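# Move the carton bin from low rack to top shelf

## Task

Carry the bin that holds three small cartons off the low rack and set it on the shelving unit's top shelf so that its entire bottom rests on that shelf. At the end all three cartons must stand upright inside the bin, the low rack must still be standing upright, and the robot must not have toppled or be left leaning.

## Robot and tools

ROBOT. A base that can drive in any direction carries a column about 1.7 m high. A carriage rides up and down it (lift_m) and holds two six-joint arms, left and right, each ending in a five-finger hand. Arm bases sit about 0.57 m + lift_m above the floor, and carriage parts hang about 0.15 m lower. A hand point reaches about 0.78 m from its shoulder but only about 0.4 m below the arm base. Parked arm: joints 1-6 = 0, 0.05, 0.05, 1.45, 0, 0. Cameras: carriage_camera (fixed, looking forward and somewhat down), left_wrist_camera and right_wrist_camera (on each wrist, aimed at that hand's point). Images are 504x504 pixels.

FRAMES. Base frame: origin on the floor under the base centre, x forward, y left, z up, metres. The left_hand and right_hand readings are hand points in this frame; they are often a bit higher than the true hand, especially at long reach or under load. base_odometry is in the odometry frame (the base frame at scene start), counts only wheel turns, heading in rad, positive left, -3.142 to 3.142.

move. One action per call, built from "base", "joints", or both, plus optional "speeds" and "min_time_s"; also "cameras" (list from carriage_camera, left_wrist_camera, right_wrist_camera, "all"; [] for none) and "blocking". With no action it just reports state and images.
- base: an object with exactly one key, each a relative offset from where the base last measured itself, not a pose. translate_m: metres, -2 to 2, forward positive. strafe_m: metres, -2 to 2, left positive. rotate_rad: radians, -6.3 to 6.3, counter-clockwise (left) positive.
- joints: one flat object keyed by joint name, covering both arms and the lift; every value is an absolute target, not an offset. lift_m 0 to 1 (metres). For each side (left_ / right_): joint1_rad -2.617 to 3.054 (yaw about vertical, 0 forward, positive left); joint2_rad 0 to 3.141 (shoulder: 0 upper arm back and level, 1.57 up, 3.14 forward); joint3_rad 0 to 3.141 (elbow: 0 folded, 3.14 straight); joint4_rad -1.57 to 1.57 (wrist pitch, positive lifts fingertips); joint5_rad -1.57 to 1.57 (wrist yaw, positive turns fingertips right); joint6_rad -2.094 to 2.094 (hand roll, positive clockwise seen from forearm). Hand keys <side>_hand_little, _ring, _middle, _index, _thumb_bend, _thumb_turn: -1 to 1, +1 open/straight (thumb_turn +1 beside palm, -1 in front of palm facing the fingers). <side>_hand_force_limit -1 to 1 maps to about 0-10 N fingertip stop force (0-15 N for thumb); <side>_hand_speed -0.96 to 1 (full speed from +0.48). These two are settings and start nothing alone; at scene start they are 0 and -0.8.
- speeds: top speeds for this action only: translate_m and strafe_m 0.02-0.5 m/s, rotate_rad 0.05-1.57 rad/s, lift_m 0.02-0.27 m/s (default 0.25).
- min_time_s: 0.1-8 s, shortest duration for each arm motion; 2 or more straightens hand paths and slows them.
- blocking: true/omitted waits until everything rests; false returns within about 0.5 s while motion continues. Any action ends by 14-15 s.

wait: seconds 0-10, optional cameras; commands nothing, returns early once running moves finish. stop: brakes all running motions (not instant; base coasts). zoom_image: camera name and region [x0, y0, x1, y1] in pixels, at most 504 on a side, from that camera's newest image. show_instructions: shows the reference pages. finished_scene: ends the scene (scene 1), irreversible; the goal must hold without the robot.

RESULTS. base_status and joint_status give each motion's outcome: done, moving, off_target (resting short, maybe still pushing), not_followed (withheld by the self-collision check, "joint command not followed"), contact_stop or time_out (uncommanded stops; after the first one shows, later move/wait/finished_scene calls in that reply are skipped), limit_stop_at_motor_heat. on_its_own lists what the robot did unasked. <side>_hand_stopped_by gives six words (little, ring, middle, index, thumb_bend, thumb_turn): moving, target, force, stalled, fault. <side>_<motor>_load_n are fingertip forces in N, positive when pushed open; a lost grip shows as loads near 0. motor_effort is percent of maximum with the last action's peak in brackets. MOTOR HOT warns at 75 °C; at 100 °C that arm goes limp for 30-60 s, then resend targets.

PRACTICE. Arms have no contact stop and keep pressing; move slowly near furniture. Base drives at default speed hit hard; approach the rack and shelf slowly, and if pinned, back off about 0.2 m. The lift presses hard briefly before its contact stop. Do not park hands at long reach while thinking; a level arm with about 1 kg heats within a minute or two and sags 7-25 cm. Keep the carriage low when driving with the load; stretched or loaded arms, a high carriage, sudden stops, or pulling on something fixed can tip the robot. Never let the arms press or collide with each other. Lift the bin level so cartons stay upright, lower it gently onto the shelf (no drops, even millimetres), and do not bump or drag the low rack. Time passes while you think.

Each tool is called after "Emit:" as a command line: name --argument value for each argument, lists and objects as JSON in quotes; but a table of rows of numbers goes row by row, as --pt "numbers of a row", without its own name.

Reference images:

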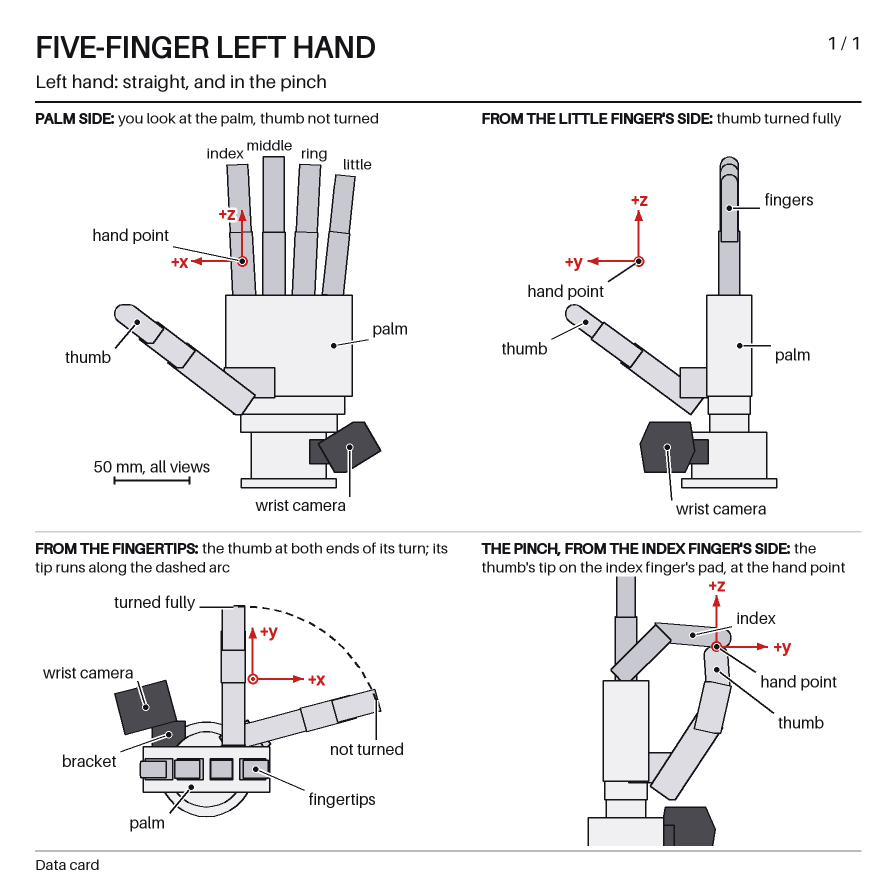

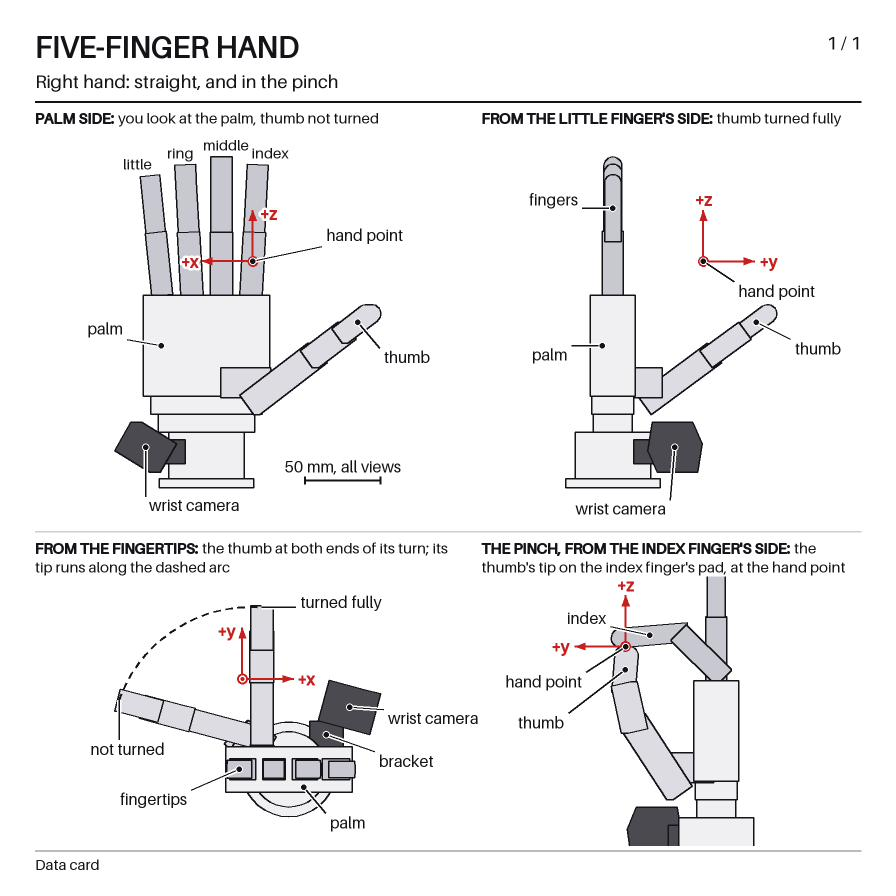

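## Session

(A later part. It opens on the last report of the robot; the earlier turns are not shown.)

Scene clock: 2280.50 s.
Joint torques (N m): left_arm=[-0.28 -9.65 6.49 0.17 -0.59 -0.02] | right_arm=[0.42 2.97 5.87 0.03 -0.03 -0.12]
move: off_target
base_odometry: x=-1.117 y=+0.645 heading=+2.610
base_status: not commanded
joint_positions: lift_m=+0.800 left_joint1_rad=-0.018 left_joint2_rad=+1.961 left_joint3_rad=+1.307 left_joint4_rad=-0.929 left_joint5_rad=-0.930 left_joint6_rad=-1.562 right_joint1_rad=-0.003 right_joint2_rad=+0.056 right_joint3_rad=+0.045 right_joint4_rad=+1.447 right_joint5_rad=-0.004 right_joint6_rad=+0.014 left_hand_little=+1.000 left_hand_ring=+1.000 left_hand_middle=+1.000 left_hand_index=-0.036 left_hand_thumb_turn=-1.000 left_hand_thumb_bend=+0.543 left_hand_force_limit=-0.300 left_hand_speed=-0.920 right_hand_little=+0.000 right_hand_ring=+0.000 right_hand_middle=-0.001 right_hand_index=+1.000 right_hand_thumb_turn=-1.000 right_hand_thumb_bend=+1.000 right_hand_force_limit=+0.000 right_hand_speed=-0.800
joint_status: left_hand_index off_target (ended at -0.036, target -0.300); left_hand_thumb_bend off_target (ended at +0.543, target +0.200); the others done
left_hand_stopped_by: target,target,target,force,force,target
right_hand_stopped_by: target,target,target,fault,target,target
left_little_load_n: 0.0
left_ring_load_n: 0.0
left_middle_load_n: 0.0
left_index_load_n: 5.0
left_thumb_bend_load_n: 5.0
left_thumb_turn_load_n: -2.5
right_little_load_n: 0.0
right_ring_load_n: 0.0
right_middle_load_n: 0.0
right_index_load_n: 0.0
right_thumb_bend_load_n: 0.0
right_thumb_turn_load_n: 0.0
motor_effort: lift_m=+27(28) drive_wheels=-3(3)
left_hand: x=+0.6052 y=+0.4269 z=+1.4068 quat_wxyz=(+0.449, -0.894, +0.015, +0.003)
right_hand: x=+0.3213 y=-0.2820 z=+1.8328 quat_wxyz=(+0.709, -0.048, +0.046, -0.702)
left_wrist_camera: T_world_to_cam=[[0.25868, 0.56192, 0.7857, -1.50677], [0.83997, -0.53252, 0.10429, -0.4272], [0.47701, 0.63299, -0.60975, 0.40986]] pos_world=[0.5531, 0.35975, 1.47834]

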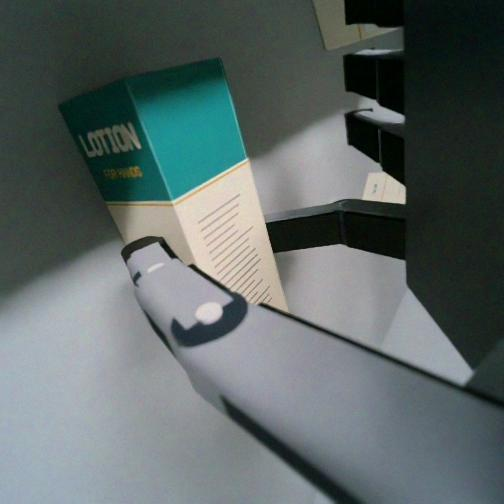

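Emit:
move --joints '{"lift_m": 0.86}' --speeds '{"lift_m": 0.06}'

Emit:
move --joints '{"lift_m": 0.96}' --speeds '{"lift_m": 0.12}' --cameras '["left_wrist_camera"]'

Emit:
move --joints '{"left_joint5_rad": -1.3, "left_joint6_rad": -0.8, "left_joint1_rad": 0.0}' --min_time_s 3

Emit:
move --base '{"strafe_m": -0.03}' --joints '{"left_joint5_rad": -1.57, "left_joint6_rad": 0.0, "left_joint2_rad": 2.298, "left_joint3_rad": 1.838, "left_joint4_rad": -1.121}' --speeds '{"strafe_m": 0.08}' --min_time_s 3 --cameras '["left_wrist_camera", "carriage_camera"]'

Scene clock: 2292.77 s.
Joint torques (N m): left_arm=[-0.13 -9.83 6.45 0.17 -0.58 0.01] | right_arm=[0.42 2.91 5.89 0.03 -0.03 -0.12]
move: done
base_odometry: x=-1.117 y=+0.645 heading=+2.610
base_status: not commanded
joint_positions: lift_m=+0.860 left_joint1_rad=-0.018 left_joint2_rad=+1.962 left_joint3_rad=+1.308 left_joint4_rad=-0.931 left_joint5_rad=-0.929 left_joint6_rad=-1.562 right_joint1_rad=-0.003 right_joint2_rad=+0.056 right_joint3_rad=+0.045 right_joint4_rad=+1.447 right_joint5_rad=-0.004 right_joint6_rad=+0.014 left_hand_little=+1.000 left_hand_ring=+1.000 left_hand_middle=+1.000 left_hand_index=-0.036 left_hand_thumb_turn=-1.000 left_hand_thumb_bend=+0.543 left_hand_force_limit=-0.300 left_hand_speed=-0.920 right_hand_little=+0.000 right_hand_ring=+0.000 right_hand_middle=-0.001 right_hand_index=+1.000 right_hand_thumb_turn=-1.000 right_hand_thumb_bend=+1.000 right_hand_force_limit=+0.000 right_hand_speed=-0.800
joint_status: all done
left_hand_stopped_by: target,target,target,force,force,target
right_hand_stopped_by: target,target,target,fault,target,target
left_little_load_n: 0.0
left_ring_load_n: 0.0
left_middle_load_n: 0.0
left_index_load_n: 5.0
left_thumb_bend_load_n: 5.0
left_thumb_turn_load_n: -2.5
right_little_load_n: 0.0
right_ring_load_n: 0.0
right_middle_load_n: 0.0
right_index_load_n: 0.0
right_thumb_bend_load_n: 0.0
right_thumb_turn_load_n: 0.0
motor_effort: lift_m=+32(39) drive_wheels=-3(3)
left_hand: x=+0.6047 y=+0.4266 z=+1.4659 quat_wxyz=(+0.448, -0.894, +0.015, +0.004)
right_hand: x=+0.3213 y=-0.2820 z=+1.8923 quat_wxyz=(+0.709, -0.048, +0.046, -0.702)
pictures: none

Scene clock: 2294.00 s.
Joint torques (N m): left_arm=[-0.2 -10.29 6.41 0.19 -0.6 -0.02] | right_arm=[0.44 2.95 5.85 0.05 -0.04 -0.12]
move: done
base_odometry: x=-1.117 y=+0.645 heading=+2.610
base_status: not commanded
joint_positions: lift_m=+0.960 left_joint1_rad=-0.018 left_joint2_rad=+1.967 left_joint3_rad=+1.309 left_joint4_rad=-0.933 left_joint5_rad=-0.928 left_joint6_rad=-1.562 right_joint1_rad=-0.003 right_joint2_rad=+0.056 right_joint3_rad=+0.045 right_joint4_rad=+1.447 right_joint5_rad=-0.004 right_joint6_rad=+0.014 left_hand_little=+1.000 left_hand_ring=+1.000 left_hand_middle=+1.000 left_hand_index=-0.036 left_hand_thumb_turn=-1.000 left_hand_thumb_bend=+0.543 left_hand_force_limit=-0.300 left_hand_speed=-0.920 right_hand_little=+0.000 right_hand_ring=+0.000 right_hand_middle=-0.001 right_hand_index=+1.000 right_hand_thumb_turn=-1.000 right_hand_thumb_bend=+1.000 right_hand_force_limit=+0.000 right_hand_speed=-0.800
joint_status: all done
left_hand_stopped_by: target,target,target,force,force,target
right_hand_stopped_by: target,target,target,fault,target,target
left_little_load_n: 0.0
left_ring_load_n: 0.0
left_middle_load_n: 0.0
left_index_load_n: 5.5
left_thumb_bend_load_n: 5.0
left_thumb_turn_load_n: -2.5
right_little_load_n: 0.0
right_ring_load_n: 0.0
right_middle_load_n: 0.0
right_index_load_n: 0.0
right_thumb_bend_load_n: 0.0
right_thumb_turn_load_n: 0.0
motor_effort: lift_m=+32(39) drive_wheels=-3(3)
left_hand: x=+0.6041 y=+0.4265 z=+1.5645 quat_wxyz=(+0.447, -0.894, +0.016, +0.007)
right_hand: x=+0.3213 y=-0.2820 z=+1.9923 quat_wxyz=(+0.709, -0.048, +0.046, -0.702)
left_wrist_camera: T_world_to_cam=[[0.26504, 0.5636, 0.78238, -1.62953], [0.84079, -0.5323, 0.09862, -0.43465], [0.47204, 0.63167, -0.61495, 0.51845]] pos_world=[0.55261, 0.35955, 1.63659]

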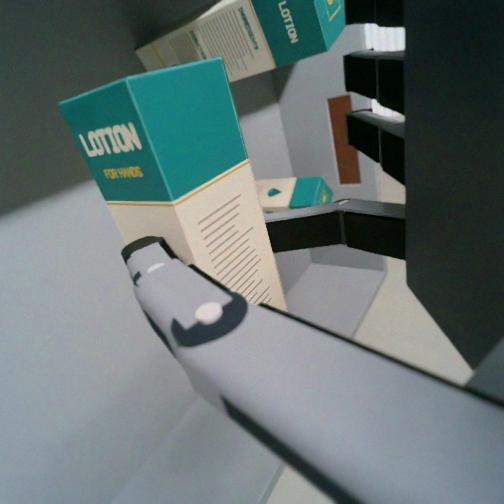

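Scene clock: 2297.30 s.
Joint torques (N m): left_arm=[0.73 -10.03 6.08 0.2 -0.77 0.21] | right_arm=[0.42 3 5.89 0.04 -0.03 -0.12]
move: done
base_odometry: x=-1.117 y=+0.645 heading=+2.610
base_status: not commanded
joint_positions: lift_m=+0.960 left_joint1_rad=-0.004 left_joint2_rad=+1.967 left_joint3_rad=+1.309 left_joint4_rad=-0.933 left_joint5_rad=-1.287 left_joint6_rad=-0.810 right_joint1_rad=-0.003 right_joint2_rad=+0.056 right_joint3_rad=+0.045 right_joint4_rad=+1.447 right_joint5_rad=-0.004 right_joint6_rad=+0.014 left_hand_little=+1.000 left_hand_ring=+1.000 left_hand_middle=+1.000 left_hand_index=-0.036 left_hand_thumb_turn=-1.000 left_hand_thumb_bend=+0.543 left_hand_force_limit=-0.300 left_hand_speed=-0.920 right_hand_little=+0.000 right_hand_ring=+0.000 right_hand_middle=-0.001 right_hand_index=+1.000 right_hand_thumb_turn=-1.000 right_hand_thumb_bend=+1.000 right_hand_force_limit=+0.000 right_hand_speed=-0.800
joint_status: all done
left_hand_stopped_by: target,target,target,force,force,target
right_hand_stopped_by: target,target,target,fault,target,target
left_little_load_n: 0.0
left_ring_load_n: 0.0
left_middle_load_n: 0.0
left_index_load_n: 5.5
left_thumb_bend_load_n: 5.0
left_thumb_turn_load_n: -2.5
right_little_load_n: 0.0
right_ring_load_n: 0.0
right_middle_load_n: 0.0
right_index_load_n: 0.0
right_thumb_bend_load_n: 0.0
right_thumb_turn_load_n: 0.0
motor_effort: lift_m=+32(33) drive_wheels=-3(3)
left_hand: x=+0.5543 y=+0.4810 z=+1.6136 quat_wxyz=(+0.555, -0.740, +0.304, +0.229)
right_hand: x=+0.3213 y=-0.2820 z=+1.9923 quat_wxyz=(+0.709, -0.048, +0.046, -0.702)
pictures: none

Scene clock: 2300.60 s.
Joint torques (N m): left_arm=[0.36 -11.47 7.82 0.06 -0.83 0.25] | right_arm=[0.39 2.99 5.87 0.03 -0.04 -0.12]
move: done
base_odometry: x=-1.102 y=+0.671 heading=+2.610
base_status: done
joint_positions: lift_m=+0.960 left_joint1_rad=-0.001 left_joint2_rad=+2.282 left_joint3_rad=+1.812 left_joint4_rad=-1.100 left_joint5_rad=-1.549 left_joint6_rad=-0.012 right_joint1_rad=-0.002 right_joint2_rad=+0.056 right_joint3_rad=+0.045 right_joint4_rad=+1.447 right_joint5_rad=-0.004 right_joint6_rad=+0.014 left_hand_little=+1.000 left_hand_ring=+1.000 left_hand_middle=+1.000 left_hand_index=-0.036 left_hand_thumb_turn=-1.000 left_hand_thumb_bend=+0.543 left_hand_force_limit=-0.300 left_hand_speed=-0.920 right_hand_little=+0.000 right_hand_ring=+0.000 right_hand_middle=-0.001 right_hand_index=+1.000 right_hand_thumb_turn=-1.000 right_hand_thumb_bend=+1.000 right_hand_force_limit=+0.000 right_hand_speed=-0.800
joint_status: all done
joint sent to its limit — left_joint5_rad, lower limit.
left_hand_stopped_by: target,target,target,force,force,target
right_hand_stopped_by: target,target,target,fault,target,target
left_little_load_n: 0.0
left_ring_load_n: 0.0
left_middle_load_n: 0.0
left_index_load_n: 5.0
left_thumb_bend_load_n: 5.0
left_thumb_turn_load_n: -2.0
right_little_load_n: 0.0
right_ring_load_n: 0.0
right_middle_load_n: 0.0
right_index_load_n: 0.0
right_thumb_bend_load_n: 0.0
right_thumb_turn_load_n: 0.0
motor_effort: lift_m=+33(33) drive_wheels=-3(6)
left_hand: x=+0.6025 y=+0.5073 z=+1.6953 quat_wxyz=(+0.498, -0.509, +0.502, +0.491)
right_hand: x=+0.3213 y=-0.2819 z=+1.9923 quat_wxyz=(+0.710, -0.049, +0.046, -0.701)
pictures: carriage_camera, left_wrist_camera
carriage_camera: T_world_to_cam=[[-0.04054, -0.99917, 0.00436, -0.00443], [-0.30117, 0.00806, -0.95354, 1.91506], [0.95271, -0.03997, -0.30125, 0.464]] pos_world=[0.13452, -0.00132, 1.96588]
left_wrist_camera: T_world_to_cam=[[0.97573, -0.02287, -0.21778, -0.21202], [-0.19966, -0.50137, -0.84188, 1.80247], [-0.08994, 0.86493, -0.49377, 0.56339]] pos_world=[0.61742, 0.41157, 1.74947]

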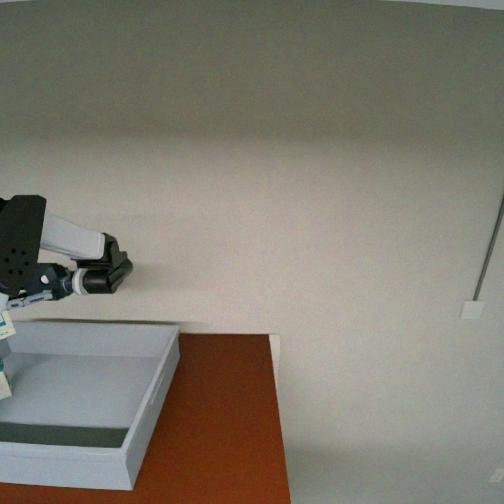

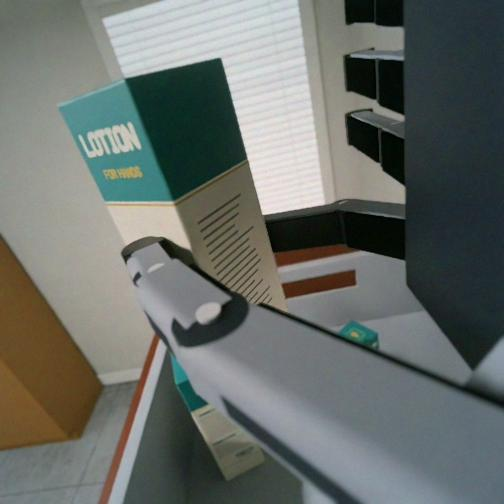

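Emit:
move --joints '{"lift_m": 0.80}' --speeds '{"lift_m": 0.12}' --cameras '["left_wrist_camera", "carriage_camera"]'

Emit:
move --joints '{"lift_m": 0.73}' --speeds '{"lift_m": 0.06}' --cameras '["left_wrist_camera", "carriage_camera"]'

Emit:
move --joints '{"lift_m": 0.714}' --speeds '{"lift_m": 0.02}' --cameras '["left_wrist_camera"]'

Scene clock: 2314.87 s.
Joint torques (N m): left_arm=[0.39 -12.62 7.01 0.05 -0.82 0.23] | right_arm=[0.36 2.95 5.75 0.04 -0.04 -0.12]
move: done
base_odometry: x=-1.102 y=+0.671 heading=+2.610
base_status: not commanded
joint_positions: lift_m=+0.800 left_joint1_rad=-0.001 left_joint2_rad=+2.293 left_joint3_rad=+1.820 left_joint4_rad=-1.103 left_joint5_rad=-1.554 left_joint6_rad=-0.010 right_joint1_rad=-0.002 right_joint2_rad=+0.056 right_joint3_rad=+0.045 right_joint4_rad=+1.447 right_joint5_rad=-0.004 right_joint6_rad=+0.014 left_hand_little=+1.000 left_hand_ring=+1.000 left_hand_middle=+1.000 left_hand_index=-0.036 left_hand_thumb_turn=-1.000 left_hand_thumb_bend=+0.543 left_hand_force_limit=-0.300 left_hand_speed=-0.920 right_hand_little=+0.000 right_hand_ring=+0.000 right_hand_middle=-0.001 right_hand_index=+1.000 right_hand_thumb_turn=-1.000 right_hand_thumb_bend=+1.000 right_hand_force_limit=+0.000 right_hand_speed=-0.800
joint_status: all done
left_hand_stopped_by: target,target,target,force,force,target
right_hand_stopped_by: target,target,target,fault,target,target
left_little_load_n: 0.0
left_ring_load_n: 0.0
left_middle_load_n: 0.0
left_index_load_n: 5.5
left_thumb_bend_load_n: 5.0
left_thumb_turn_load_n: -2.5
right_little_load_n: 0.0
right_ring_load_n: 0.0
right_middle_load_n: -0.5
right_index_load_n: 0.0
right_thumb_bend_load_n: 0.0
right_thumb_turn_load_n: 0.0
motor_effort: lift_m=+28(28) drive_wheels=-3(3)
left_hand: x=+0.6039 y=+0.5075 z=+1.5344 quat_wxyz=(+0.497, -0.505, +0.503, +0.494)
right_hand: x=+0.3213 y=-0.2819 z=+1.8327 quat_wxyz=(+0.710, -0.049, +0.046, -0.701)
pictures: carriage_camera, left_wrist_camera
carriage_camera: T_world_to_cam=[[-0.04054, -0.99917, 0.00436, -0.00374], [-0.30117, 0.00806, -0.95354, 1.76288], [0.95271, -0.03997, -0.30125, 0.41592]] pos_world=[0.13452, -0.00132, 1.80628]
left_wrist_camera: T_world_to_cam=[[0.97403, -0.02171, -0.22537, -0.23639], [-0.20614, -0.49679, -0.84303, 1.67074], [-0.09366, 0.8676, -0.48837, 0.4766]] pos_world=[0.61929, 0.41139, 1.58797]

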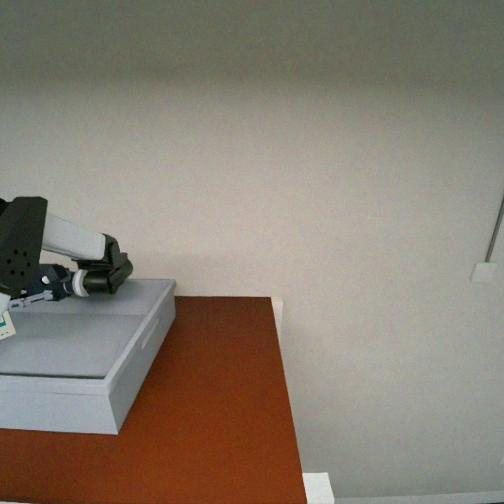

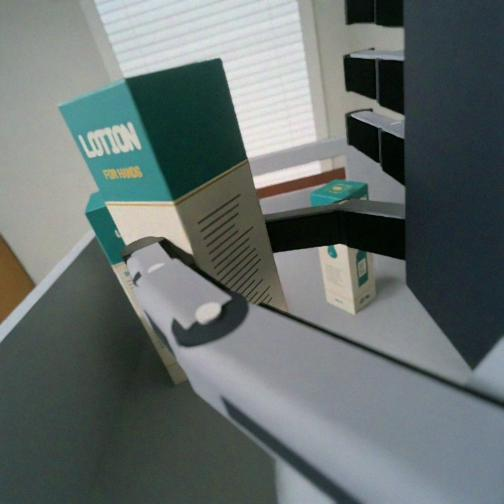

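Scene clock: 2316.37 s.
Joint torques (N m): left_arm=[0.47 -12.67 6.57 0.14 -0.79 0.2] | right_arm=[0.38 3.06 5.85 0.03 -0.03 -0.12]
move: done
base_odometry: x=-1.102 y=+0.671 heading=+2.610
base_status: not commanded
joint_positions: lift_m=+0.730 left_joint1_rad=-0.001 left_joint2_rad=+2.295 left_joint3_rad=+1.823 left_joint4_rad=-1.105 left_joint5_rad=-1.556 left_joint6_rad=-0.010 right_joint1_rad=-0.002 right_joint2_rad=+0.056 right_joint3_rad=+0.045 right_joint4_rad=+1.447 right_joint5_rad=-0.004 right_joint6_rad=+0.014 left_hand_little=+1.000 left_hand_ring=+1.000 left_hand_middle=+1.000 left_hand_index=-0.036 left_hand_thumb_turn=-1.000 left_hand_thumb_bend=+0.543 left_hand_force_limit=-0.300 left_hand_speed=-0.920 right_hand_little=+0.000 right_hand_ring=+0.000 right_hand_middle=-0.001 right_hand_index=+1.000 right_hand_thumb_turn=-1.000 right_hand_thumb_bend=+1.000 right_hand_force_limit=+0.000 right_hand_speed=-0.800
joint_status: all done
left_hand_stopped_by: target,target,target,force,force,target
right_hand_stopped_by: target,target,target,fault,target,target
left_little_load_n: 0.0
left_ring_load_n: 0.0
left_middle_load_n: 0.0
left_index_load_n: 5.5
left_thumb_bend_load_n: 5.0
left_thumb_turn_load_n: -2.0
right_little_load_n: 0.0
right_ring_load_n: 0.0
right_middle_load_n: -0.5
right_index_load_n: 0.0
right_thumb_bend_load_n: 0.0
right_thumb_turn_load_n: 0.0
motor_effort: lift_m=+27(29) drive_wheels=-3(3)
left_hand: x=+0.6041 y=+0.5076 z=+1.4648 quat_wxyz=(+0.497, -0.504, +0.503, +0.495)
right_hand: x=+0.3213 y=-0.2819 z=+1.7627 quat_wxyz=(+0.710, -0.049, +0.046, -0.701)
pictures: carriage_camera, left_wrist_camera
carriage_camera: T_world_to_cam=[[-0.04054, -0.99917, 0.00436, -0.00343], [-0.30117, 0.00806, -0.95354, 1.69613], [0.95271, -0.03997, -0.30125, 0.39483]] pos_world=[0.13452, -0.00132, 1.73628]
left_wrist_camera: T_world_to_cam=[[0.97352, -0.02129, -0.22761, -0.24888], [-0.20804, -0.49523, -0.84349, 1.6131], [-0.09476, 0.8685, -0.48655, 0.44003]] pos_world=[0.61958, 0.4114, 1.51807]

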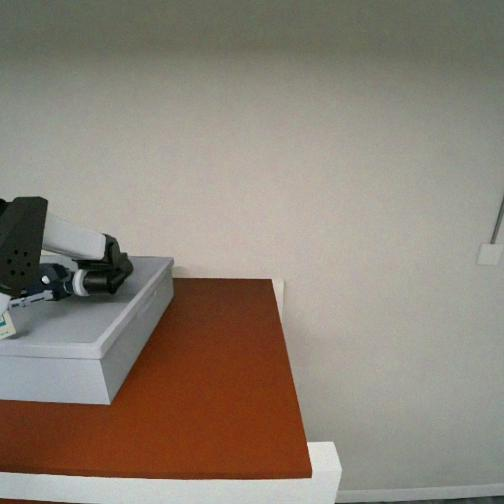

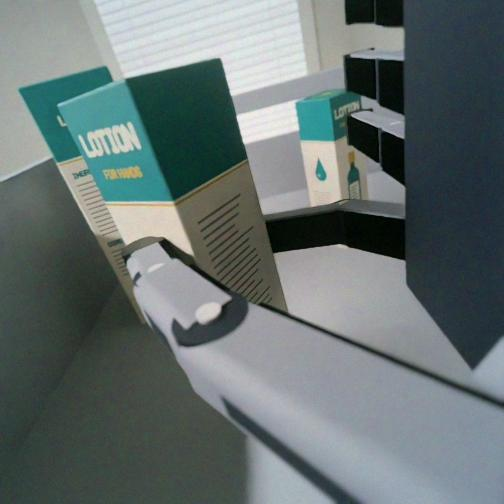

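Scene clock: 2317.43 s.
Joint torques (N m): left_arm=[0.42 -12.86 6.63 0.11 -0.75 0.26] | right_arm=[0.39 3 5.91 0.03 -0.03 -0.12]
move: done
base_odometry: x=-1.102 y=+0.671 heading=+2.610
base_status: not commanded
joint_positions: lift_m=+0.714 left_joint1_rad=-0.001 left_joint2_rad=+2.295 left_joint3_rad=+1.823 left_joint4_rad=-1.106 left_joint5_rad=-1.557 left_joint6_rad=-0.010 right_joint1_rad=-0.002 right_joint2_rad=+0.056 right_joint3_rad=+0.045 right_joint4_rad=+1.447 right_joint5_rad=-0.004 right_joint6_rad=+0.014 left_hand_little=+1.000 left_hand_ring=+1.000 left_hand_middle=+1.000 left_hand_index=-0.036 left_hand_thumb_turn=-1.000 left_hand_thumb_bend=+0.543 left_hand_force_limit=-0.300 left_hand_speed=-0.920 right_hand_little=+0.000 right_hand_ring=+0.000 right_hand_middle=-0.001 right_hand_index=+1.000 right_hand_thumb_turn=-1.000 right_hand_thumb_bend=+1.000 right_hand_force_limit=+0.000 right_hand_speed=-0.800
joint_status: all done
left_hand_stopped_by: target,target,target,force,force,target
right_hand_stopped_by: target,target,target,fault,target,target
left_little_load_n: 0.0
left_ring_load_n: 0.0
left_middle_load_n: 0.0
left_index_load_n: 5.5
left_thumb_bend_load_n: 5.0
left_thumb_turn_load_n: -2.5
right_little_load_n: 0.0
right_ring_load_n: 0.0
right_middle_load_n: 0.0
right_index_load_n: 0.0
right_thumb_bend_load_n: 0.0
right_thumb_turn_load_n: 0.0
motor_effort: lift_m=+26(26) drive_wheels=-3(3)
left_hand: x=+0.6041 y=+0.5076 z=+1.4491 quat_wxyz=(+0.497, -0.504, +0.503, +0.496)
right_hand: x=+0.3213 y=-0.2819 z=+1.7469 quat_wxyz=(+0.710, -0.049, +0.046, -0.701)
left_wrist_camera: T_world_to_cam=[[0.97344, -0.02117, -0.22798, -0.25192], [-0.20834, -0.49488, -0.84362, 1.60002], [-0.09497, 0.8687, -0.48614, 0.43178]] pos_world=[0.61958, 0.4114, 1.50227]

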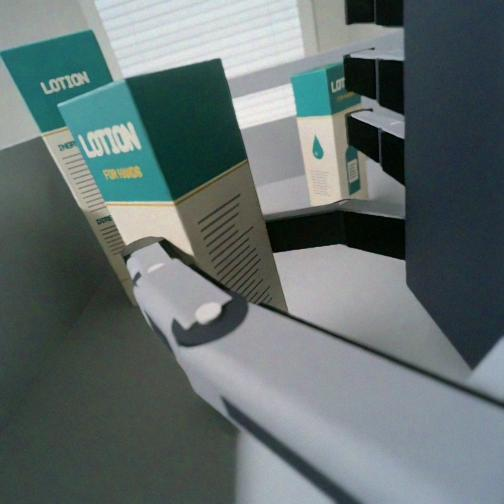

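Emit:
move --joints '{"lift_m": 0.708}' --speeds '{"lift_m": 0.02}'

Emit:
move --joints '{"lift_m": 0.703}' --speeds '{"lift_m": 0.02}'

Scene clock: 2321.17 s.
Joint torques (N m): left_arm=[0.09 -12.83 6.75 0.06 -0.79 0.24] | right_arm=[0.38 3 5.83 0.02 -0.04 -0.12]
move: done
base_odometry: x=-1.102 y=+0.671 heading=+2.610
base_status: not commanded
joint_positions: lift_m=+0.708 left_joint1_rad=-0.001 left_joint2_rad=+2.295 left_joint3_rad=+1.823 left_joint4_rad=-1.106 left_joint5_rad=-1.557 left_joint6_rad=-0.010 right_joint1_rad=-0.002 right_joint2_rad=+0.056 right_joint3_rad=+0.045 right_joint4_rad=+1.447 right_joint5_rad=-0.004 right_joint6_rad=+0.014 left_hand_little=+1.000 left_hand_ring=+1.000 left_hand_middle=+1.000 left_hand_index=-0.036 left_hand_thumb_turn=-1.000 left_hand_thumb_bend=+0.543 left_hand_force_limit=-0.300 left_hand_speed=-0.920 right_hand_little=+0.000 right_hand_ring=+0.000 right_hand_middle=-0.001 right_hand_index=+1.000 right_hand_thumb_turn=-1.000 right_hand_thumb_bend=+1.000 right_hand_force_limit=+0.000 right_hand_speed=-0.800
joint_status: all done
left_hand_stopped_by: target,target,target,force,force,target
right_hand_stopped_by: target,target,target,fault,target,target
left_little_load_n: 0.0
left_ring_load_n: 0.0
left_middle_load_n: 0.0
left_index_load_n: 5.5
left_thumb_bend_load_n: 5.0
left_thumb_turn_load_n: -2.5
right_little_load_n: 0.0
right_ring_load_n: 0.0
right_middle_load_n: 0.0
right_index_load_n: 0.0
right_thumb_bend_load_n: 0.0
right_thumb_turn_load_n: 0.0
motor_effort: lift_m=+26(27) drive_wheels=-2(3)
left_hand: x=+0.6041 y=+0.5076 z=+1.4431 quat_wxyz=(+0.497, -0.504, +0.503, +0.496)
right_hand: x=+0.3213 y=-0.2819 z=+1.7409 quat_wxyz=(+0.710, -0.049, +0.046, -0.701)
pictures: none

Scene clock: 2321.70 s.
Joint torques (N m): left_arm=[0.28 -12.64 6.79 0.12 -0.83 0.21] | right_arm=[0.4 2.95 5.85 0.05 -0.04 -0.12]
move: done
base_odometry: x=-1.102 y=+0.671 heading=+2.610
base_status: not commanded
joint_positions: lift_m=+0.703 left_joint1_rad=-0.001 left_joint2_rad=+2.295 left_joint3_rad=+1.823 left_joint4_rad=-1.106 left_joint5_rad=-1.556 left_joint6_rad=-0.010 right_joint1_rad=-0.002 right_joint2_rad=+0.056 right_joint3_rad=+0.045 right_joint4_rad=+1.446 right_joint5_rad=-0.004 right_joint6_rad=+0.014 left_hand_little=+1.000 left_hand_ring=+1.000 left_hand_middle=+1.000 left_hand_index=-0.036 left_hand_thumb_turn=-1.000 left_hand_thumb_bend=+0.543 left_hand_force_limit=-0.300 left_hand_speed=-0.920 right_hand_little=+0.000 right_hand_ring=+0.000 right_hand_middle=-0.001 right_hand_index=+1.000 right_hand_thumb_turn=-1.000 right_hand_thumb_bend=+1.000 right_hand_force_limit=+0.000 right_hand_speed=-0.800
joint_status: all done
left_hand_stopped_by: target,target,target,force,force,target
right_hand_stopped_by: target,target,target,fault,target,target
left_little_load_n: 0.0
left_ring_load_n: 0.0
left_middle_load_n: 0.0
left_index_load_n: 5.5
left_thumb_bend_load_n: 5.0
left_thumb_turn_load_n: -2.5
right_little_load_n: 0.0
right_ring_load_n: -0.5
right_middle_load_n: 0.0
right_index_load_n: 0.0
right_thumb_bend_load_n: 0.0
right_thumb_turn_load_n: 0.0
motor_effort: lift_m=+26(27) drive_wheels=-2(3)
left_hand: x=+0.6040 y=+0.5076 z=+1.4380 quat_wxyz=(+0.497, -0.504, +0.503, +0.496)
right_hand: x=+0.3215 y=-0.2819 z=+1.7357 quat_wxyz=(+0.710, -0.049, +0.047, -0.701)
pictures: none

Emit:
move --joints '{"lift_m": 0.699}' --speeds '{"lift_m": 0.02}'

Emit:
move --joints '{"lift_m": 0.695}' --speeds '{"lift_m": 0.02}' --cameras '["left_wrist_camera"]'

Scene clock: 2325.10 s.
Joint torques (N m): left_arm=[0.09 -12.82 6.68 0.16 -0.75 0.18] | right_arm=[0.36 2.95 5.85 0.02 -0.03 -0.12]
move: done
base_odometry: x=-1.102 y=+0.671 heading=+2.610
base_status: not commanded
joint_positions: lift_m=+0.699 left_joint1_rad=-0.001 left_joint2_rad=+2.295 left_joint3_rad=+1.823 left_joint4_rad=-1.108 left_joint5_rad=-1.565 left_joint6_rad=-0.005 right_joint1_rad=-0.002 right_joint2_rad=+0.056 right_joint3_rad=+0.045 right_joint4_rad=+1.447 right_joint5_rad=-0.004 right_joint6_rad=+0.014 left_hand_little=+1.000 left_hand_ring=+1.000 left_hand_middle=+1.000 left_hand_index=-0.036 left_hand_thumb_turn=-1.000 left_hand_thumb_bend=+0.543 left_hand_force_limit=-0.300 left_hand_speed=-0.920 right_hand_little=+0.000 right_hand_ring=+0.000 right_hand_middle=-0.001 right_hand_index=+1.000 right_hand_thumb_turn=-1.000 right_hand_thumb_bend=+1.000 right_hand_force_limit=+0.000 right_hand_speed=-0.800
joint_status: all done
left_hand_stopped_by: target,target,target,force,force,target
right_hand_stopped_by: target,target,target,fault,target,target
left_little_load_n: 0.0
left_ring_load_n: 0.0
left_middle_load_n: 0.0
left_index_load_n: 5.5
left_thumb_bend_load_n: 5.5
left_thumb_turn_load_n: -2.5
right_little_load_n: 0.0
right_ring_load_n: 0.0
right_middle_load_n: 0.0
right_index_load_n: 0.0
right_thumb_bend_load_n: 0.0
right_thumb_turn_load_n: 0.0
motor_effort: lift_m=+26(26) drive_wheels=-3(3)
left_hand: x=+0.6036 y=+0.5079 z=+1.4362 quat_wxyz=(+0.498, -0.500, +0.503, +0.500)
right_hand: x=+0.3213 y=-0.2819 z=+1.7319 quat_wxyz=(+0.710, -0.049, +0.046, -0.701)
pictures: none

Scene clock: 2325.63 s.
Joint torques (N m): left_arm=[0.4 -12.78 6.45 0.17 -0.65 -0.03] | right_arm=[0.36 2.99 5.94 0.03 -0.04 -0.12]
move: done
base_odometry: x=-1.102 y=+0.671 heading=+2.610
base_status: not commanded
joint_positions: lift_m=+0.695 left_joint1_rad=-0.001 left_joint2_rad=+2.295 left_joint3_rad=+1.827 left_joint4_rad=-1.113 left_joint5_rad=-1.568 left_joint6_rad=+0.008 right_joint1_rad=-0.002 right_joint2_rad=+0.056 right_joint3_rad=+0.045 right_joint4_rad=+1.447 right_joint5_rad=-0.004 right_joint6_rad=+0.014 left_hand_little=+1.000 left_hand_ring=+1.000 left_hand_middle=+1.000 left_hand_index=-0.036 left_hand_thumb_turn=-1.000 left_hand_thumb_bend=+0.543 left_hand_force_limit=-0.300 left_hand_speed=-0.920 right_hand_little=+0.000 right_hand_ring=+0.000 right_hand_middle=-0.001 right_hand_index=+1.000 right_hand_thumb_turn=-1.000 right_hand_thumb_bend=+1.000 right_hand_force_limit=+0.000 right_hand_speed=-0.800
joint_status: all done
left_hand_stopped_by: target,target,target,force,force,target
right_hand_stopped_by: target,target,target,fault,target,target
left_little_load_n: 0.0
left_ring_load_n: 0.0
left_middle_load_n: 0.0
left_index_load_n: 5.5
left_thumb_bend_load_n: 5.5
left_thumb_turn_load_n: -2.5
right_little_load_n: 0.0
right_ring_load_n: 0.0
right_middle_load_n: 0.0
right_index_load_n: 0.0
right_thumb_bend_load_n: 0.0
right_thumb_turn_load_n: 0.0
motor_effort: lift_m=+25(26) drive_wheels=-3(3)
left_hand: x=+0.6033 y=+0.5080 z=+1.4346 quat_wxyz=(+0.495, -0.496, +0.506, +0.504)
right_hand: x=+0.3213 y=-0.2819 z=+1.7279 quat_wxyz=(+0.710, -0.049, +0.046, -0.701)
left_wrist_camera: T_world_to_cam=[[0.96814, -0.01871, -0.24969, -0.22139], [-0.22716, -0.48513, -0.84442, 1.59548], [-0.10533, 0.87424, -0.47392, 0.41033]] pos_world=[0.61999, 0.41114, 1.48645]

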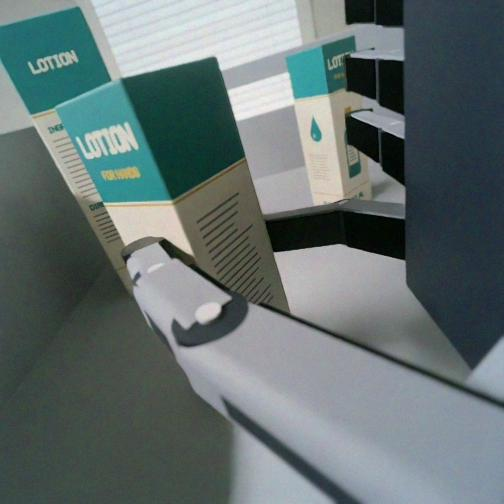

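Contact made. Raise slightly and release.

Emit:
move --joints '{"lift_m": 0.699}' --speeds '{"lift_m": 0.02}'

Emit:
move --joints '{"left_hand_speed": -0.85, "left_hand_index": 0.35, "left_hand_thumb_bend": 0.85}' --cameras '["left_wrist_camera"]'

Emit:
move --joints '{"lift_m": 0.76}' --speeds '{"lift_m": 0.05}' --cameras '["left_wrist_camera"]'

Emit:
move --joints '{"lift_m": 0.95}' --speeds '{"lift_m": 0.12}' --cameras '["left_wrist_camera"]'

Scene clock: 2339.40 s.
Joint torques (N m): left_arm=[0.31 -12.93 6.22 0.18 -0.8 0.07] | right_arm=[0.36 3.02 5.91 0.02 -0.04 -0.12]
move: done
base_odometry: x=-1.102 y=+0.671 heading=+2.610
base_status: not commanded
joint_positions: lift_m=+0.699 left_joint1_rad=-0.001 left_joint2_rad=+2.295 left_joint3_rad=+1.827 left_joint4_rad=-1.113 left_joint5_rad=-1.563 left_joint6_rad=+0.006 right_joint1_rad=-0.002 right_joint2_rad=+0.056 right_joint3_rad=+0.045 right_joint4_rad=+1.447 right_joint5_rad=-0.004 right_joint6_rad=+0.014 left_hand_little=+1.000 left_hand_ring=+1.000 left_hand_middle=+1.000 left_hand_index=-0.036 left_hand_thumb_turn=-1.000 left_hand_thumb_bend=+0.543 left_hand_force_limit=-0.300 left_hand_speed=-0.920 right_hand_little=+0.000 right_hand_ring=+0.000 right_hand_middle=-0.001 right_hand_index=+1.000 right_hand_thumb_turn=-1.000 right_hand_thumb_bend=+1.000 right_hand_force_limit=+0.000 right_hand_speed=-0.800
joint_status: all done
left_hand_stopped_by: target,target,target,force,force,target
right_hand_stopped_by: target,target,target,fault,target,target
left_little_load_n: 0.0
left_ring_load_n: 0.0
left_middle_load_n: 0.0
left_index_load_n: 5.5
left_thumb_bend_load_n: 5.0
left_thumb_turn_load_n: -2.5
right_little_load_n: 0.0
right_ring_load_n: 0.0
right_middle_load_n: 0.0
right_index_load_n: 0.0
right_thumb_bend_load_n: 0.0
right_thumb_turn_load_n: 0.0
motor_effort: lift_m=+33(35) drive_wheels=-2(3)
left_hand: x=+0.6034 y=+0.5078 z=+1.4368 quat_wxyz=(+0.494, -0.497, +0.506, +0.502)
right_hand: x=+0.3213 y=-0.2819 z=+1.7312 quat_wxyz=(+0.710, -0.049, +0.046, -0.701)
pictures: none

Scene clock: 2341.30 s.
Joint torques (N m): left_arm=[0.35 -12.81 6.37 0.14 -0.68 0.11] | right_arm=[0.39 3 5.89 0.03 -0.04 -0.12]
move: done
base_odometry: x=-1.102 y=+0.671 heading=+2.610
base_status: not commanded
joint_positions: lift_m=+0.699 left_joint1_rad=-0.001 left_joint2_rad=+2.295 left_joint3_rad=+1.827 left_joint4_rad=-1.113 left_joint5_rad=-1.563 left_joint6_rad=+0.005 right_joint1_rad=-0.002 right_joint2_rad=+0.056 right_joint3_rad=+0.045 right_joint4_rad=+1.447 right_joint5_rad=-0.004 right_joint6_rad=+0.014 left_hand_little=+1.000 left_hand_ring=+1.000 left_hand_middle=+1.000 left_hand_index=+0.350 left_hand_thumb_turn=-1.000 left_hand_thumb_bend=+0.850 left_hand_force_limit=-0.300 left_hand_speed=-0.850 right_hand_little=+0.000 right_hand_ring=+0.000 right_hand_middle=-0.001 right_hand_index=+1.000 right_hand_thumb_turn=-1.000 right_hand_thumb_bend=+1.000 right_hand_force_limit=+0.000 right_hand_speed=-0.800
joint_status: all done
left_hand_stopped_by: target,target,target,target,target,target
right_hand_stopped_by: target,target,target,fault,target,target
left_little_load_n: 0.0
left_ring_load_n: 0.0
left_middle_load_n: 0.0
left_index_load_n: 0.0
left_thumb_bend_load_n: 0.0
left_thumb_turn_load_n: 0.0
right_little_load_n: 0.0
right_ring_load_n: 0.0
right_middle_load_n: 0.0
right_index_load_n: 0.0
right_thumb_bend_load_n: 0.5
right_thumb_turn_load_n: 0.0
motor_effort: lift_m=+33(34) drive_wheels=-2(3)
left_hand: x=+0.6034 y=+0.5078 z=+1.4367 quat_wxyz=(+0.494, -0.498, +0.506, +0.502)
right_hand: x=+0.3213 y=-0.2819 z=+1.7312 quat_wxyz=(+0.710, -0.049, +0.046, -0.701)
left_wrist_camera: T_world_to_cam=[[0.9689, -0.01991, -0.24664, -0.22518], [-0.22456, -0.4894, -0.84265, 1.5952], [-0.10392, 0.87184, -0.47865, 0.41863]] pos_world=[0.6199, 0.41122, 1.48903]

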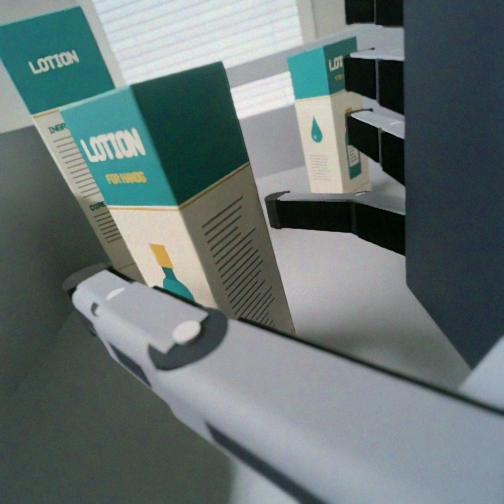

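Scene clock: 2342.87 s.
Joint torques (N m): left_arm=[0.16 -12.81 6.48 0.2 -0.73 0.07] | right_arm=[0.36 2.99 5.87 0.02 -0.04 -0.12]
move: done
base_odometry: x=-1.102 y=+0.671 heading=+2.610
base_status: not commanded
joint_positions: lift_m=+0.760 left_joint1_rad=-0.001 left_joint2_rad=+2.296 left_joint3_rad=+1.827 left_joint4_rad=-1.113 left_joint5_rad=-1.564 left_joint6_rad=+0.005 right_joint1_rad=-0.002 right_joint2_rad=+0.056 right_joint3_rad=+0.045 right_joint4_rad=+1.447 right_joint5_rad=-0.004 right_joint6_rad=+0.014 left_hand_little=+1.000 left_hand_ring=+1.000 left_hand_middle=+1.000 left_hand_index=+0.350 left_hand_thumb_turn=-1.000 left_hand_thumb_bend=+0.850 left_hand_force_limit=-0.300 left_hand_speed=-0.850 right_hand_little=+0.000 right_hand_ring=+0.000 right_hand_middle=-0.001 right_hand_index=+1.000 right_hand_thumb_turn=-1.000 right_hand_thumb_bend=+1.000 right_hand_force_limit=+0.000 right_hand_speed=-0.800
joint_status: all done
left_hand_stopped_by: target,target,target,target,target,target
right_hand_stopped_by: target,target,target,fault,target,target
left_little_load_n: 0.0
left_ring_load_n: 0.0
left_middle_load_n: 0.0
left_index_load_n: 0.0
left_thumb_bend_load_n: 0.0
left_thumb_turn_load_n: 0.5
right_little_load_n: 0.0
right_ring_load_n: 0.0
right_middle_load_n: -0.5
right_index_load_n: 0.0
right_thumb_bend_load_n: 0.0
right_thumb_turn_load_n: 0.0
motor_effort: lift_m=+32(37) drive_wheels=-3(3)
left_hand: x=+0.6035 y=+0.5078 z=+1.4976 quat_wxyz=(+0.494, -0.497, +0.506, +0.502)
right_hand: x=+0.3214 y=-0.2819 z=+1.7922 quat_wxyz=(+0.710, -0.049, +0.046, -0.701)
left_wrist_camera: T_world_to_cam=[[0.96864, -0.01964, -0.24769, -0.20859], [-0.22546, -0.48841, -0.84299, 1.64712], [-0.10442, 0.8724, -0.47752, 0.44606]] pos_world=[0.62, 0.41123, 1.54984]

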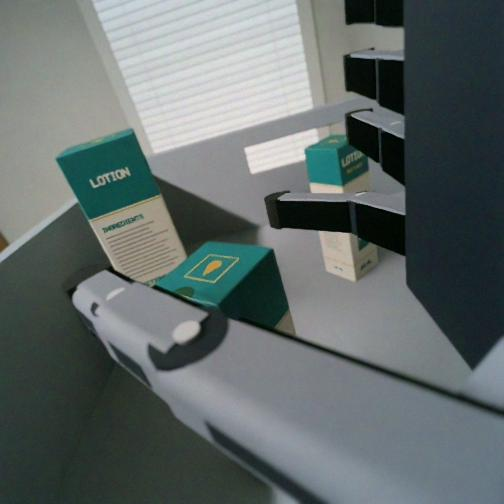

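Scene clock: 2344.87 s.
Joint torques (N m): left_arm=[0.29 -13.33 6.31 0.15 -0.69 0.04] | right_arm=[0.4 2.99 5.9 0.05 -0.03 -0.12]
move: done
base_odometry: x=-1.102 y=+0.671 heading=+2.610
base_status: not commanded
joint_positions: lift_m=+0.950 left_joint1_rad=-0.001 left_joint2_rad=+2.300 left_joint3_rad=+1.827 left_joint4_rad=-1.113 left_joint5_rad=-1.565 left_joint6_rad=+0.005 right_joint1_rad=-0.002 right_joint2_rad=+0.056 right_joint3_rad=+0.045 right_joint4_rad=+1.447 right_joint5_rad=-0.004 right_joint6_rad=+0.014 left_hand_little=+1.000 left_hand_ring=+1.000 left_hand_middle=+1.000 left_hand_index=+0.350 left_hand_thumb_turn=-1.000 left_hand_thumb_bend=+0.850 left_hand_force_limit=-0.300 left_hand_speed=-0.850 right_hand_little=+0.000 right_hand_ring=+0.000 right_hand_middle=-0.001 right_hand_index=+1.000 right_hand_thumb_turn=-1.000 right_hand_thumb_bend=+1.000 right_hand_force_limit=+0.000 right_hand_speed=-0.800
joint_status: all done
left_hand_stopped_by: target,target,target,target,target,target
right_hand_stopped_by: target,target,target,fault,target,target
left_little_load_n: 0.0
left_ring_load_n: 0.0
left_middle_load_n: 0.0
left_index_load_n: 0.0
left_thumb_bend_load_n: 0.0
left_thumb_turn_load_n: 0.0
right_little_load_n: 0.0
right_ring_load_n: -0.5
right_middle_load_n: 0.0
right_index_load_n: 0.0
right_thumb_bend_load_n: 0.0
right_thumb_turn_load_n: 0.0
motor_effort: lift_m=+32(39) drive_wheels=-3(3)
left_hand: x=+0.6036 y=+0.5079 z=+1.6863 quat_wxyz=(+0.493, -0.496, +0.507, +0.504)
right_hand: x=+0.3213 y=-0.2819 z=+1.9823 quat_wxyz=(+0.710, -0.049, +0.046, -0.701)
left_wrist_camera: T_world_to_cam=[[0.96758, -0.01946, -0.25182, -0.15451], [-0.22905, -0.48776, -0.84239, 1.80703], [-0.10644, 0.87276, -0.4764, 0.53527]] pos_world=[0.62038, 0.41123, 1.73833]

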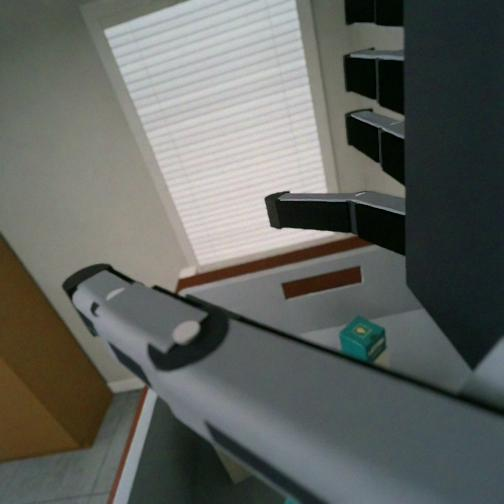

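Emit:
move --joints '{"left_joint2_rad": 2.0, "left_joint3_rad": 1.38, "left_joint4_rad": -0.6, "left_joint5_rad": -0.8, "left_joint6_rad": 0.0}' --min_time_s 2

Emit:
move --joints '{"left_joint2_rad": 1.2, "left_joint3_rad": 0.9, "left_joint4_rad": 0.3, "left_joint5_rad": 0.0, "left_joint6_rad": 0.0}' --min_time_s 2.5

Emit:
move --joints '{"left_joint2_rad": 0.05, "left_joint3_rad": 0.05, "left_joint4_rad": 1.45}' --min_time_s 2.5

Emit:
move --base '{"rotate_rad": 0.5}' --speeds '{"rotate_rad": 0.3}' --cameras '["carriage_camera"]'

Scene clock: 2353.87 s.
Joint torques (N m): left_arm=[0.31 -14.43 4.48 0.89 -0.39 0.08] | right_arm=[0.39 2.99 5.89 0.03 -0.04 -0.12]
move: done
base_odometry: x=-1.102 y=+0.671 heading=+2.610
base_status: not commanded
joint_positions: lift_m=+0.950 left_joint1_rad=-0.001 left_joint2_rad=+2.034 left_joint3_rad=+1.394 left_joint4_rad=-0.618 left_joint5_rad=-0.810 left_joint6_rad=+0.005 right_joint1_rad=-0.002 right_joint2_rad=+0.056 right_joint3_rad=+0.045 right_joint4_rad=+1.447 right_joint5_rad=-0.004 right_joint6_rad=+0.014 left_hand_little=+1.000 left_hand_ring=+1.000 left_hand_middle=+1.000 left_hand_index=+0.350 left_hand_thumb_turn=-1.000 left_hand_thumb_bend=+0.850 left_hand_force_limit=-0.300 left_hand_speed=-0.850 right_hand_little=+0.000 right_hand_ring=+0.000 right_hand_middle=-0.001 right_hand_index=+1.000 right_hand_thumb_turn=-1.000 right_hand_thumb_bend=+1.000 right_hand_force_limit=+0.000 right_hand_speed=-0.800
joint_status: all done
left_hand_stopped_by: target,target,target,target,target,target
right_hand_stopped_by: target,target,target,fault,target,target
left_little_load_n: 0.0
left_ring_load_n: 0.0
left_middle_load_n: 0.0
left_index_load_n: 0.0
left_thumb_bend_load_n: 0.0
left_thumb_turn_load_n: 0.0
right_little_load_n: 0.0
right_ring_load_n: 0.0
right_middle_load_n: 0.0
right_index_load_n: 0.0
right_thumb_bend_load_n: 0.0
right_thumb_turn_load_n: 0.0
motor_effort: lift_m=+32(33) drive_wheels=-3(3)
left_hand: x=+0.6078 y=+0.4335 z=+1.5530 quat_wxyz=(+0.376, -0.683, +0.601, +0.175)
right_hand: x=+0.3213 y=-0.2819 z=+1.9823 quat_wxyz=(+0.710, -0.049, +0.046, -0.701)
pictures: none

Scene clock: 2356.67 s.
Joint torques (N m): left_arm=[0.16 -6.67 5.94 2.18 0.01 0] | right_arm=[0.38 2.99 5.85 0.05 -0.04 -0.12]
move: done
base_odometry: x=-1.102 y=+0.671 heading=+2.610
base_status: not commanded
joint_positions: lift_m=+0.950 left_joint1_rad=-0.001 left_joint2_rad=+1.217 left_joint3_rad=+0.915 left_joint4_rad=+0.283 left_joint5_rad=-0.009 left_joint6_rad=+0.005 right_joint1_rad=-0.002 right_joint2_rad=+0.056 right_joint3_rad=+0.045 right_joint4_rad=+1.447 right_joint5_rad=-0.004 right_joint6_rad=+0.014 left_hand_little=+1.000 left_hand_ring=+1.000 left_hand_middle=+1.000 left_hand_index=+0.350 left_hand_thumb_turn=-1.000 left_hand_thumb_bend=+0.850 left_hand_force_limit=-0.300 left_hand_speed=-0.850 right_hand_little=+0.000 right_hand_ring=+0.000 right_hand_middle=-0.001 right_hand_index=+1.000 right_hand_thumb_turn=-1.000 right_hand_thumb_bend=+1.000 right_hand_force_limit=+0.000 right_hand_speed=-0.800
joint_status: all done
left_hand_stopped_by: target,target,target,target,target,target
right_hand_stopped_by: target,target,target,fault,target,target
left_little_load_n: 0.0
left_ring_load_n: 0.0
left_middle_load_n: 0.0
left_index_load_n: 0.0
left_thumb_bend_load_n: 0.5
left_thumb_turn_load_n: 0.0
right_little_load_n: -0.5
right_ring_load_n: -0.5
right_middle_load_n: 0.0
right_index_load_n: 0.0
right_thumb_bend_load_n: 0.0
right_thumb_turn_load_n: 0.0
motor_effort: lift_m=+32(33) drive_wheels=-2(3)
left_hand: x=+0.6717 y=+0.2850 z=+1.8193 quat_wxyz=(+0.499, -0.505, +0.504, -0.492)
right_hand: x=+0.3213 y=-0.2819 z=+1.9823 quat_wxyz=(+0.710, -0.049, +0.046, -0.701)
pictures: none

Scene clock: 2359.50 s.
Joint torques (N m): left_arm=[0.31 3 4.19 0.16 0 -0.01] | right_arm=[0.36 2.99 5.9 0.03 -0.04 -0.12]
move: done
base_odometry: x=-1.102 y=+0.671 heading=+2.610
base_status: not commanded
joint_positions: lift_m=+0.950 left_joint1_rad=-0.001 left_joint2_rad=+0.059 left_joint3_rad=+0.063 left_joint4_rad=+1.432 left_joint5_rad=-0.006 left_joint6_rad=+0.005 right_joint1_rad=-0.002 right_joint2_rad=+0.056 right_joint3_rad=+0.045 right_joint4_rad=+1.447 right_joint5_rad=-0.004 right_joint6_rad=+0.014 left_hand_little=+1.000 left_hand_ring=+1.000 left_hand_middle=+1.000 left_hand_index=+0.350 left_hand_thumb_turn=-1.000 left_hand_thumb_bend=+0.850 left_hand_force_limit=-0.300 left_hand_speed=-0.850 right_hand_little=+0.000 right_hand_ring=+0.000 right_hand_middle=-0.001 right_hand_index=+1.000 right_hand_thumb_turn=-1.000 right_hand_thumb_bend=+1.000 right_hand_force_limit=+0.000 right_hand_speed=-0.800
joint_status: all done
left_hand_stopped_by: target,target,target,target,target,target
right_hand_stopped_by: target,target,target,fault,target,target
left_little_load_n: 0.0
left_ring_load_n: 0.0
left_middle_load_n: 0.0
left_index_load_n: 0.0
left_thumb_bend_load_n: 0.5
left_thumb_turn_load_n: -0.5
right_little_load_n: 0.0
right_ring_load_n: 0.0
right_middle_load_n: 0.0
right_index_load_n: 0.0
right_thumb_bend_load_n: 0.0
right_thumb_turn_load_n: 0.0
motor_effort: lift_m=+32(33) drive_wheels=-2(3)
left_hand: x=+0.3213 y=+0.2848 z=+1.9868 quat_wxyz=(+0.707, -0.050, +0.046, -0.704)
right_hand: x=+0.3213 y=-0.2819 z=+1.9823 quat_wxyz=(+0.710, -0.049, +0.046, -0.701)
pictures: none

Scene clock: 2361.83 s.
Joint torques (N m): left_arm=[0.28 2.84 4.16 0.1 0.01 0.07] | right_arm=[0.36 2.97 5.86 0.03 -0.04 -0.12]
move: done
base_odometry: x=-1.102 y=+0.671 heading=+3.110
base_status: done
joint_positions: lift_m=+0.950 left_joint1_rad=-0.001 left_joint2_rad=+0.059 left_joint3_rad=+0.062 left_joint4_rad=+1.437 left_joint5_rad=-0.006 left_joint6_rad=+0.005 right_joint1_rad=-0.002 right_joint2_rad=+0.056 right_joint3_rad=+0.045 right_joint4_rad=+1.448 right_joint5_rad=-0.004 right_joint6_rad=+0.014 left_hand_little=+1.000 left_hand_ring=+1.000 left_hand_middle=+1.000 left_hand_index=+0.350 left_hand_thumb_turn=-1.000 left_hand_thumb_bend=+0.850 left_hand_force_limit=-0.300 left_hand_speed=-0.850 right_hand_little=+0.000 right_hand_ring=+0.000 right_hand_middle=-0.001 right_hand_index=+1.000 right_hand_thumb_turn=-1.000 right_hand_thumb_bend=+1.000 right_hand_force_limit=+0.000 right_hand_speed=-0.800
joint_status: not commanded
left_hand_stopped_by: target,target,target,target,target,target
right_hand_stopped_by: target,target,target,fault,target,target
left_little_load_n: 0.0
left_ring_load_n: 0.0
left_middle_load_n: 0.0
left_index_load_n: 0.0
left_thumb_bend_load_n: 0.0
left_thumb_turn_load_n: 0.0
right_little_load_n: 0.0
right_ring_load_n: 0.0
right_middle_load_n: 0.0
right_index_load_n: 0.0
right_thumb_bend_load_n: 0.0
right_thumb_turn_load_n: 0.0
motor_effort: lift_m=+32(33) drive_wheels=+3(8)
left_hand: x=+0.3201 y=+0.2848 z=+1.9872 quat_wxyz=(+0.707, -0.048, +0.044, -0.704)
right_hand: x=+0.3212 y=-0.2819 z=+1.9824 quat_wxyz=(+0.710, -0.048, +0.046, -0.701)
carriage_camera: T_world_to_cam=[[-0.04054, -0.99917, 0.00436, -0.00439], [-0.30117, 0.00806, -0.95354, 1.90553], [0.95271, -0.03997, -0.30125, 0.46099]] pos_world=[0.13452, -0.00132, 1.95588]

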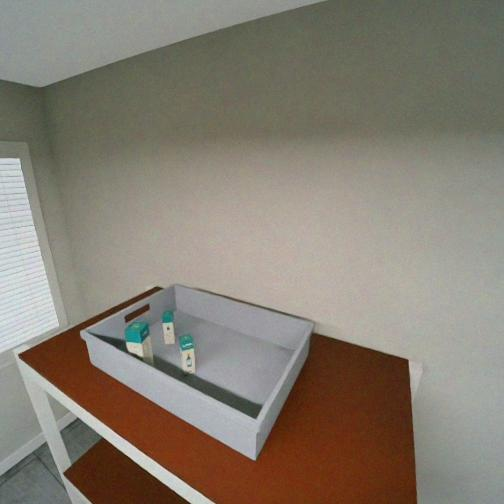

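Emit:
finished_scene

The scene is finished: the task was done.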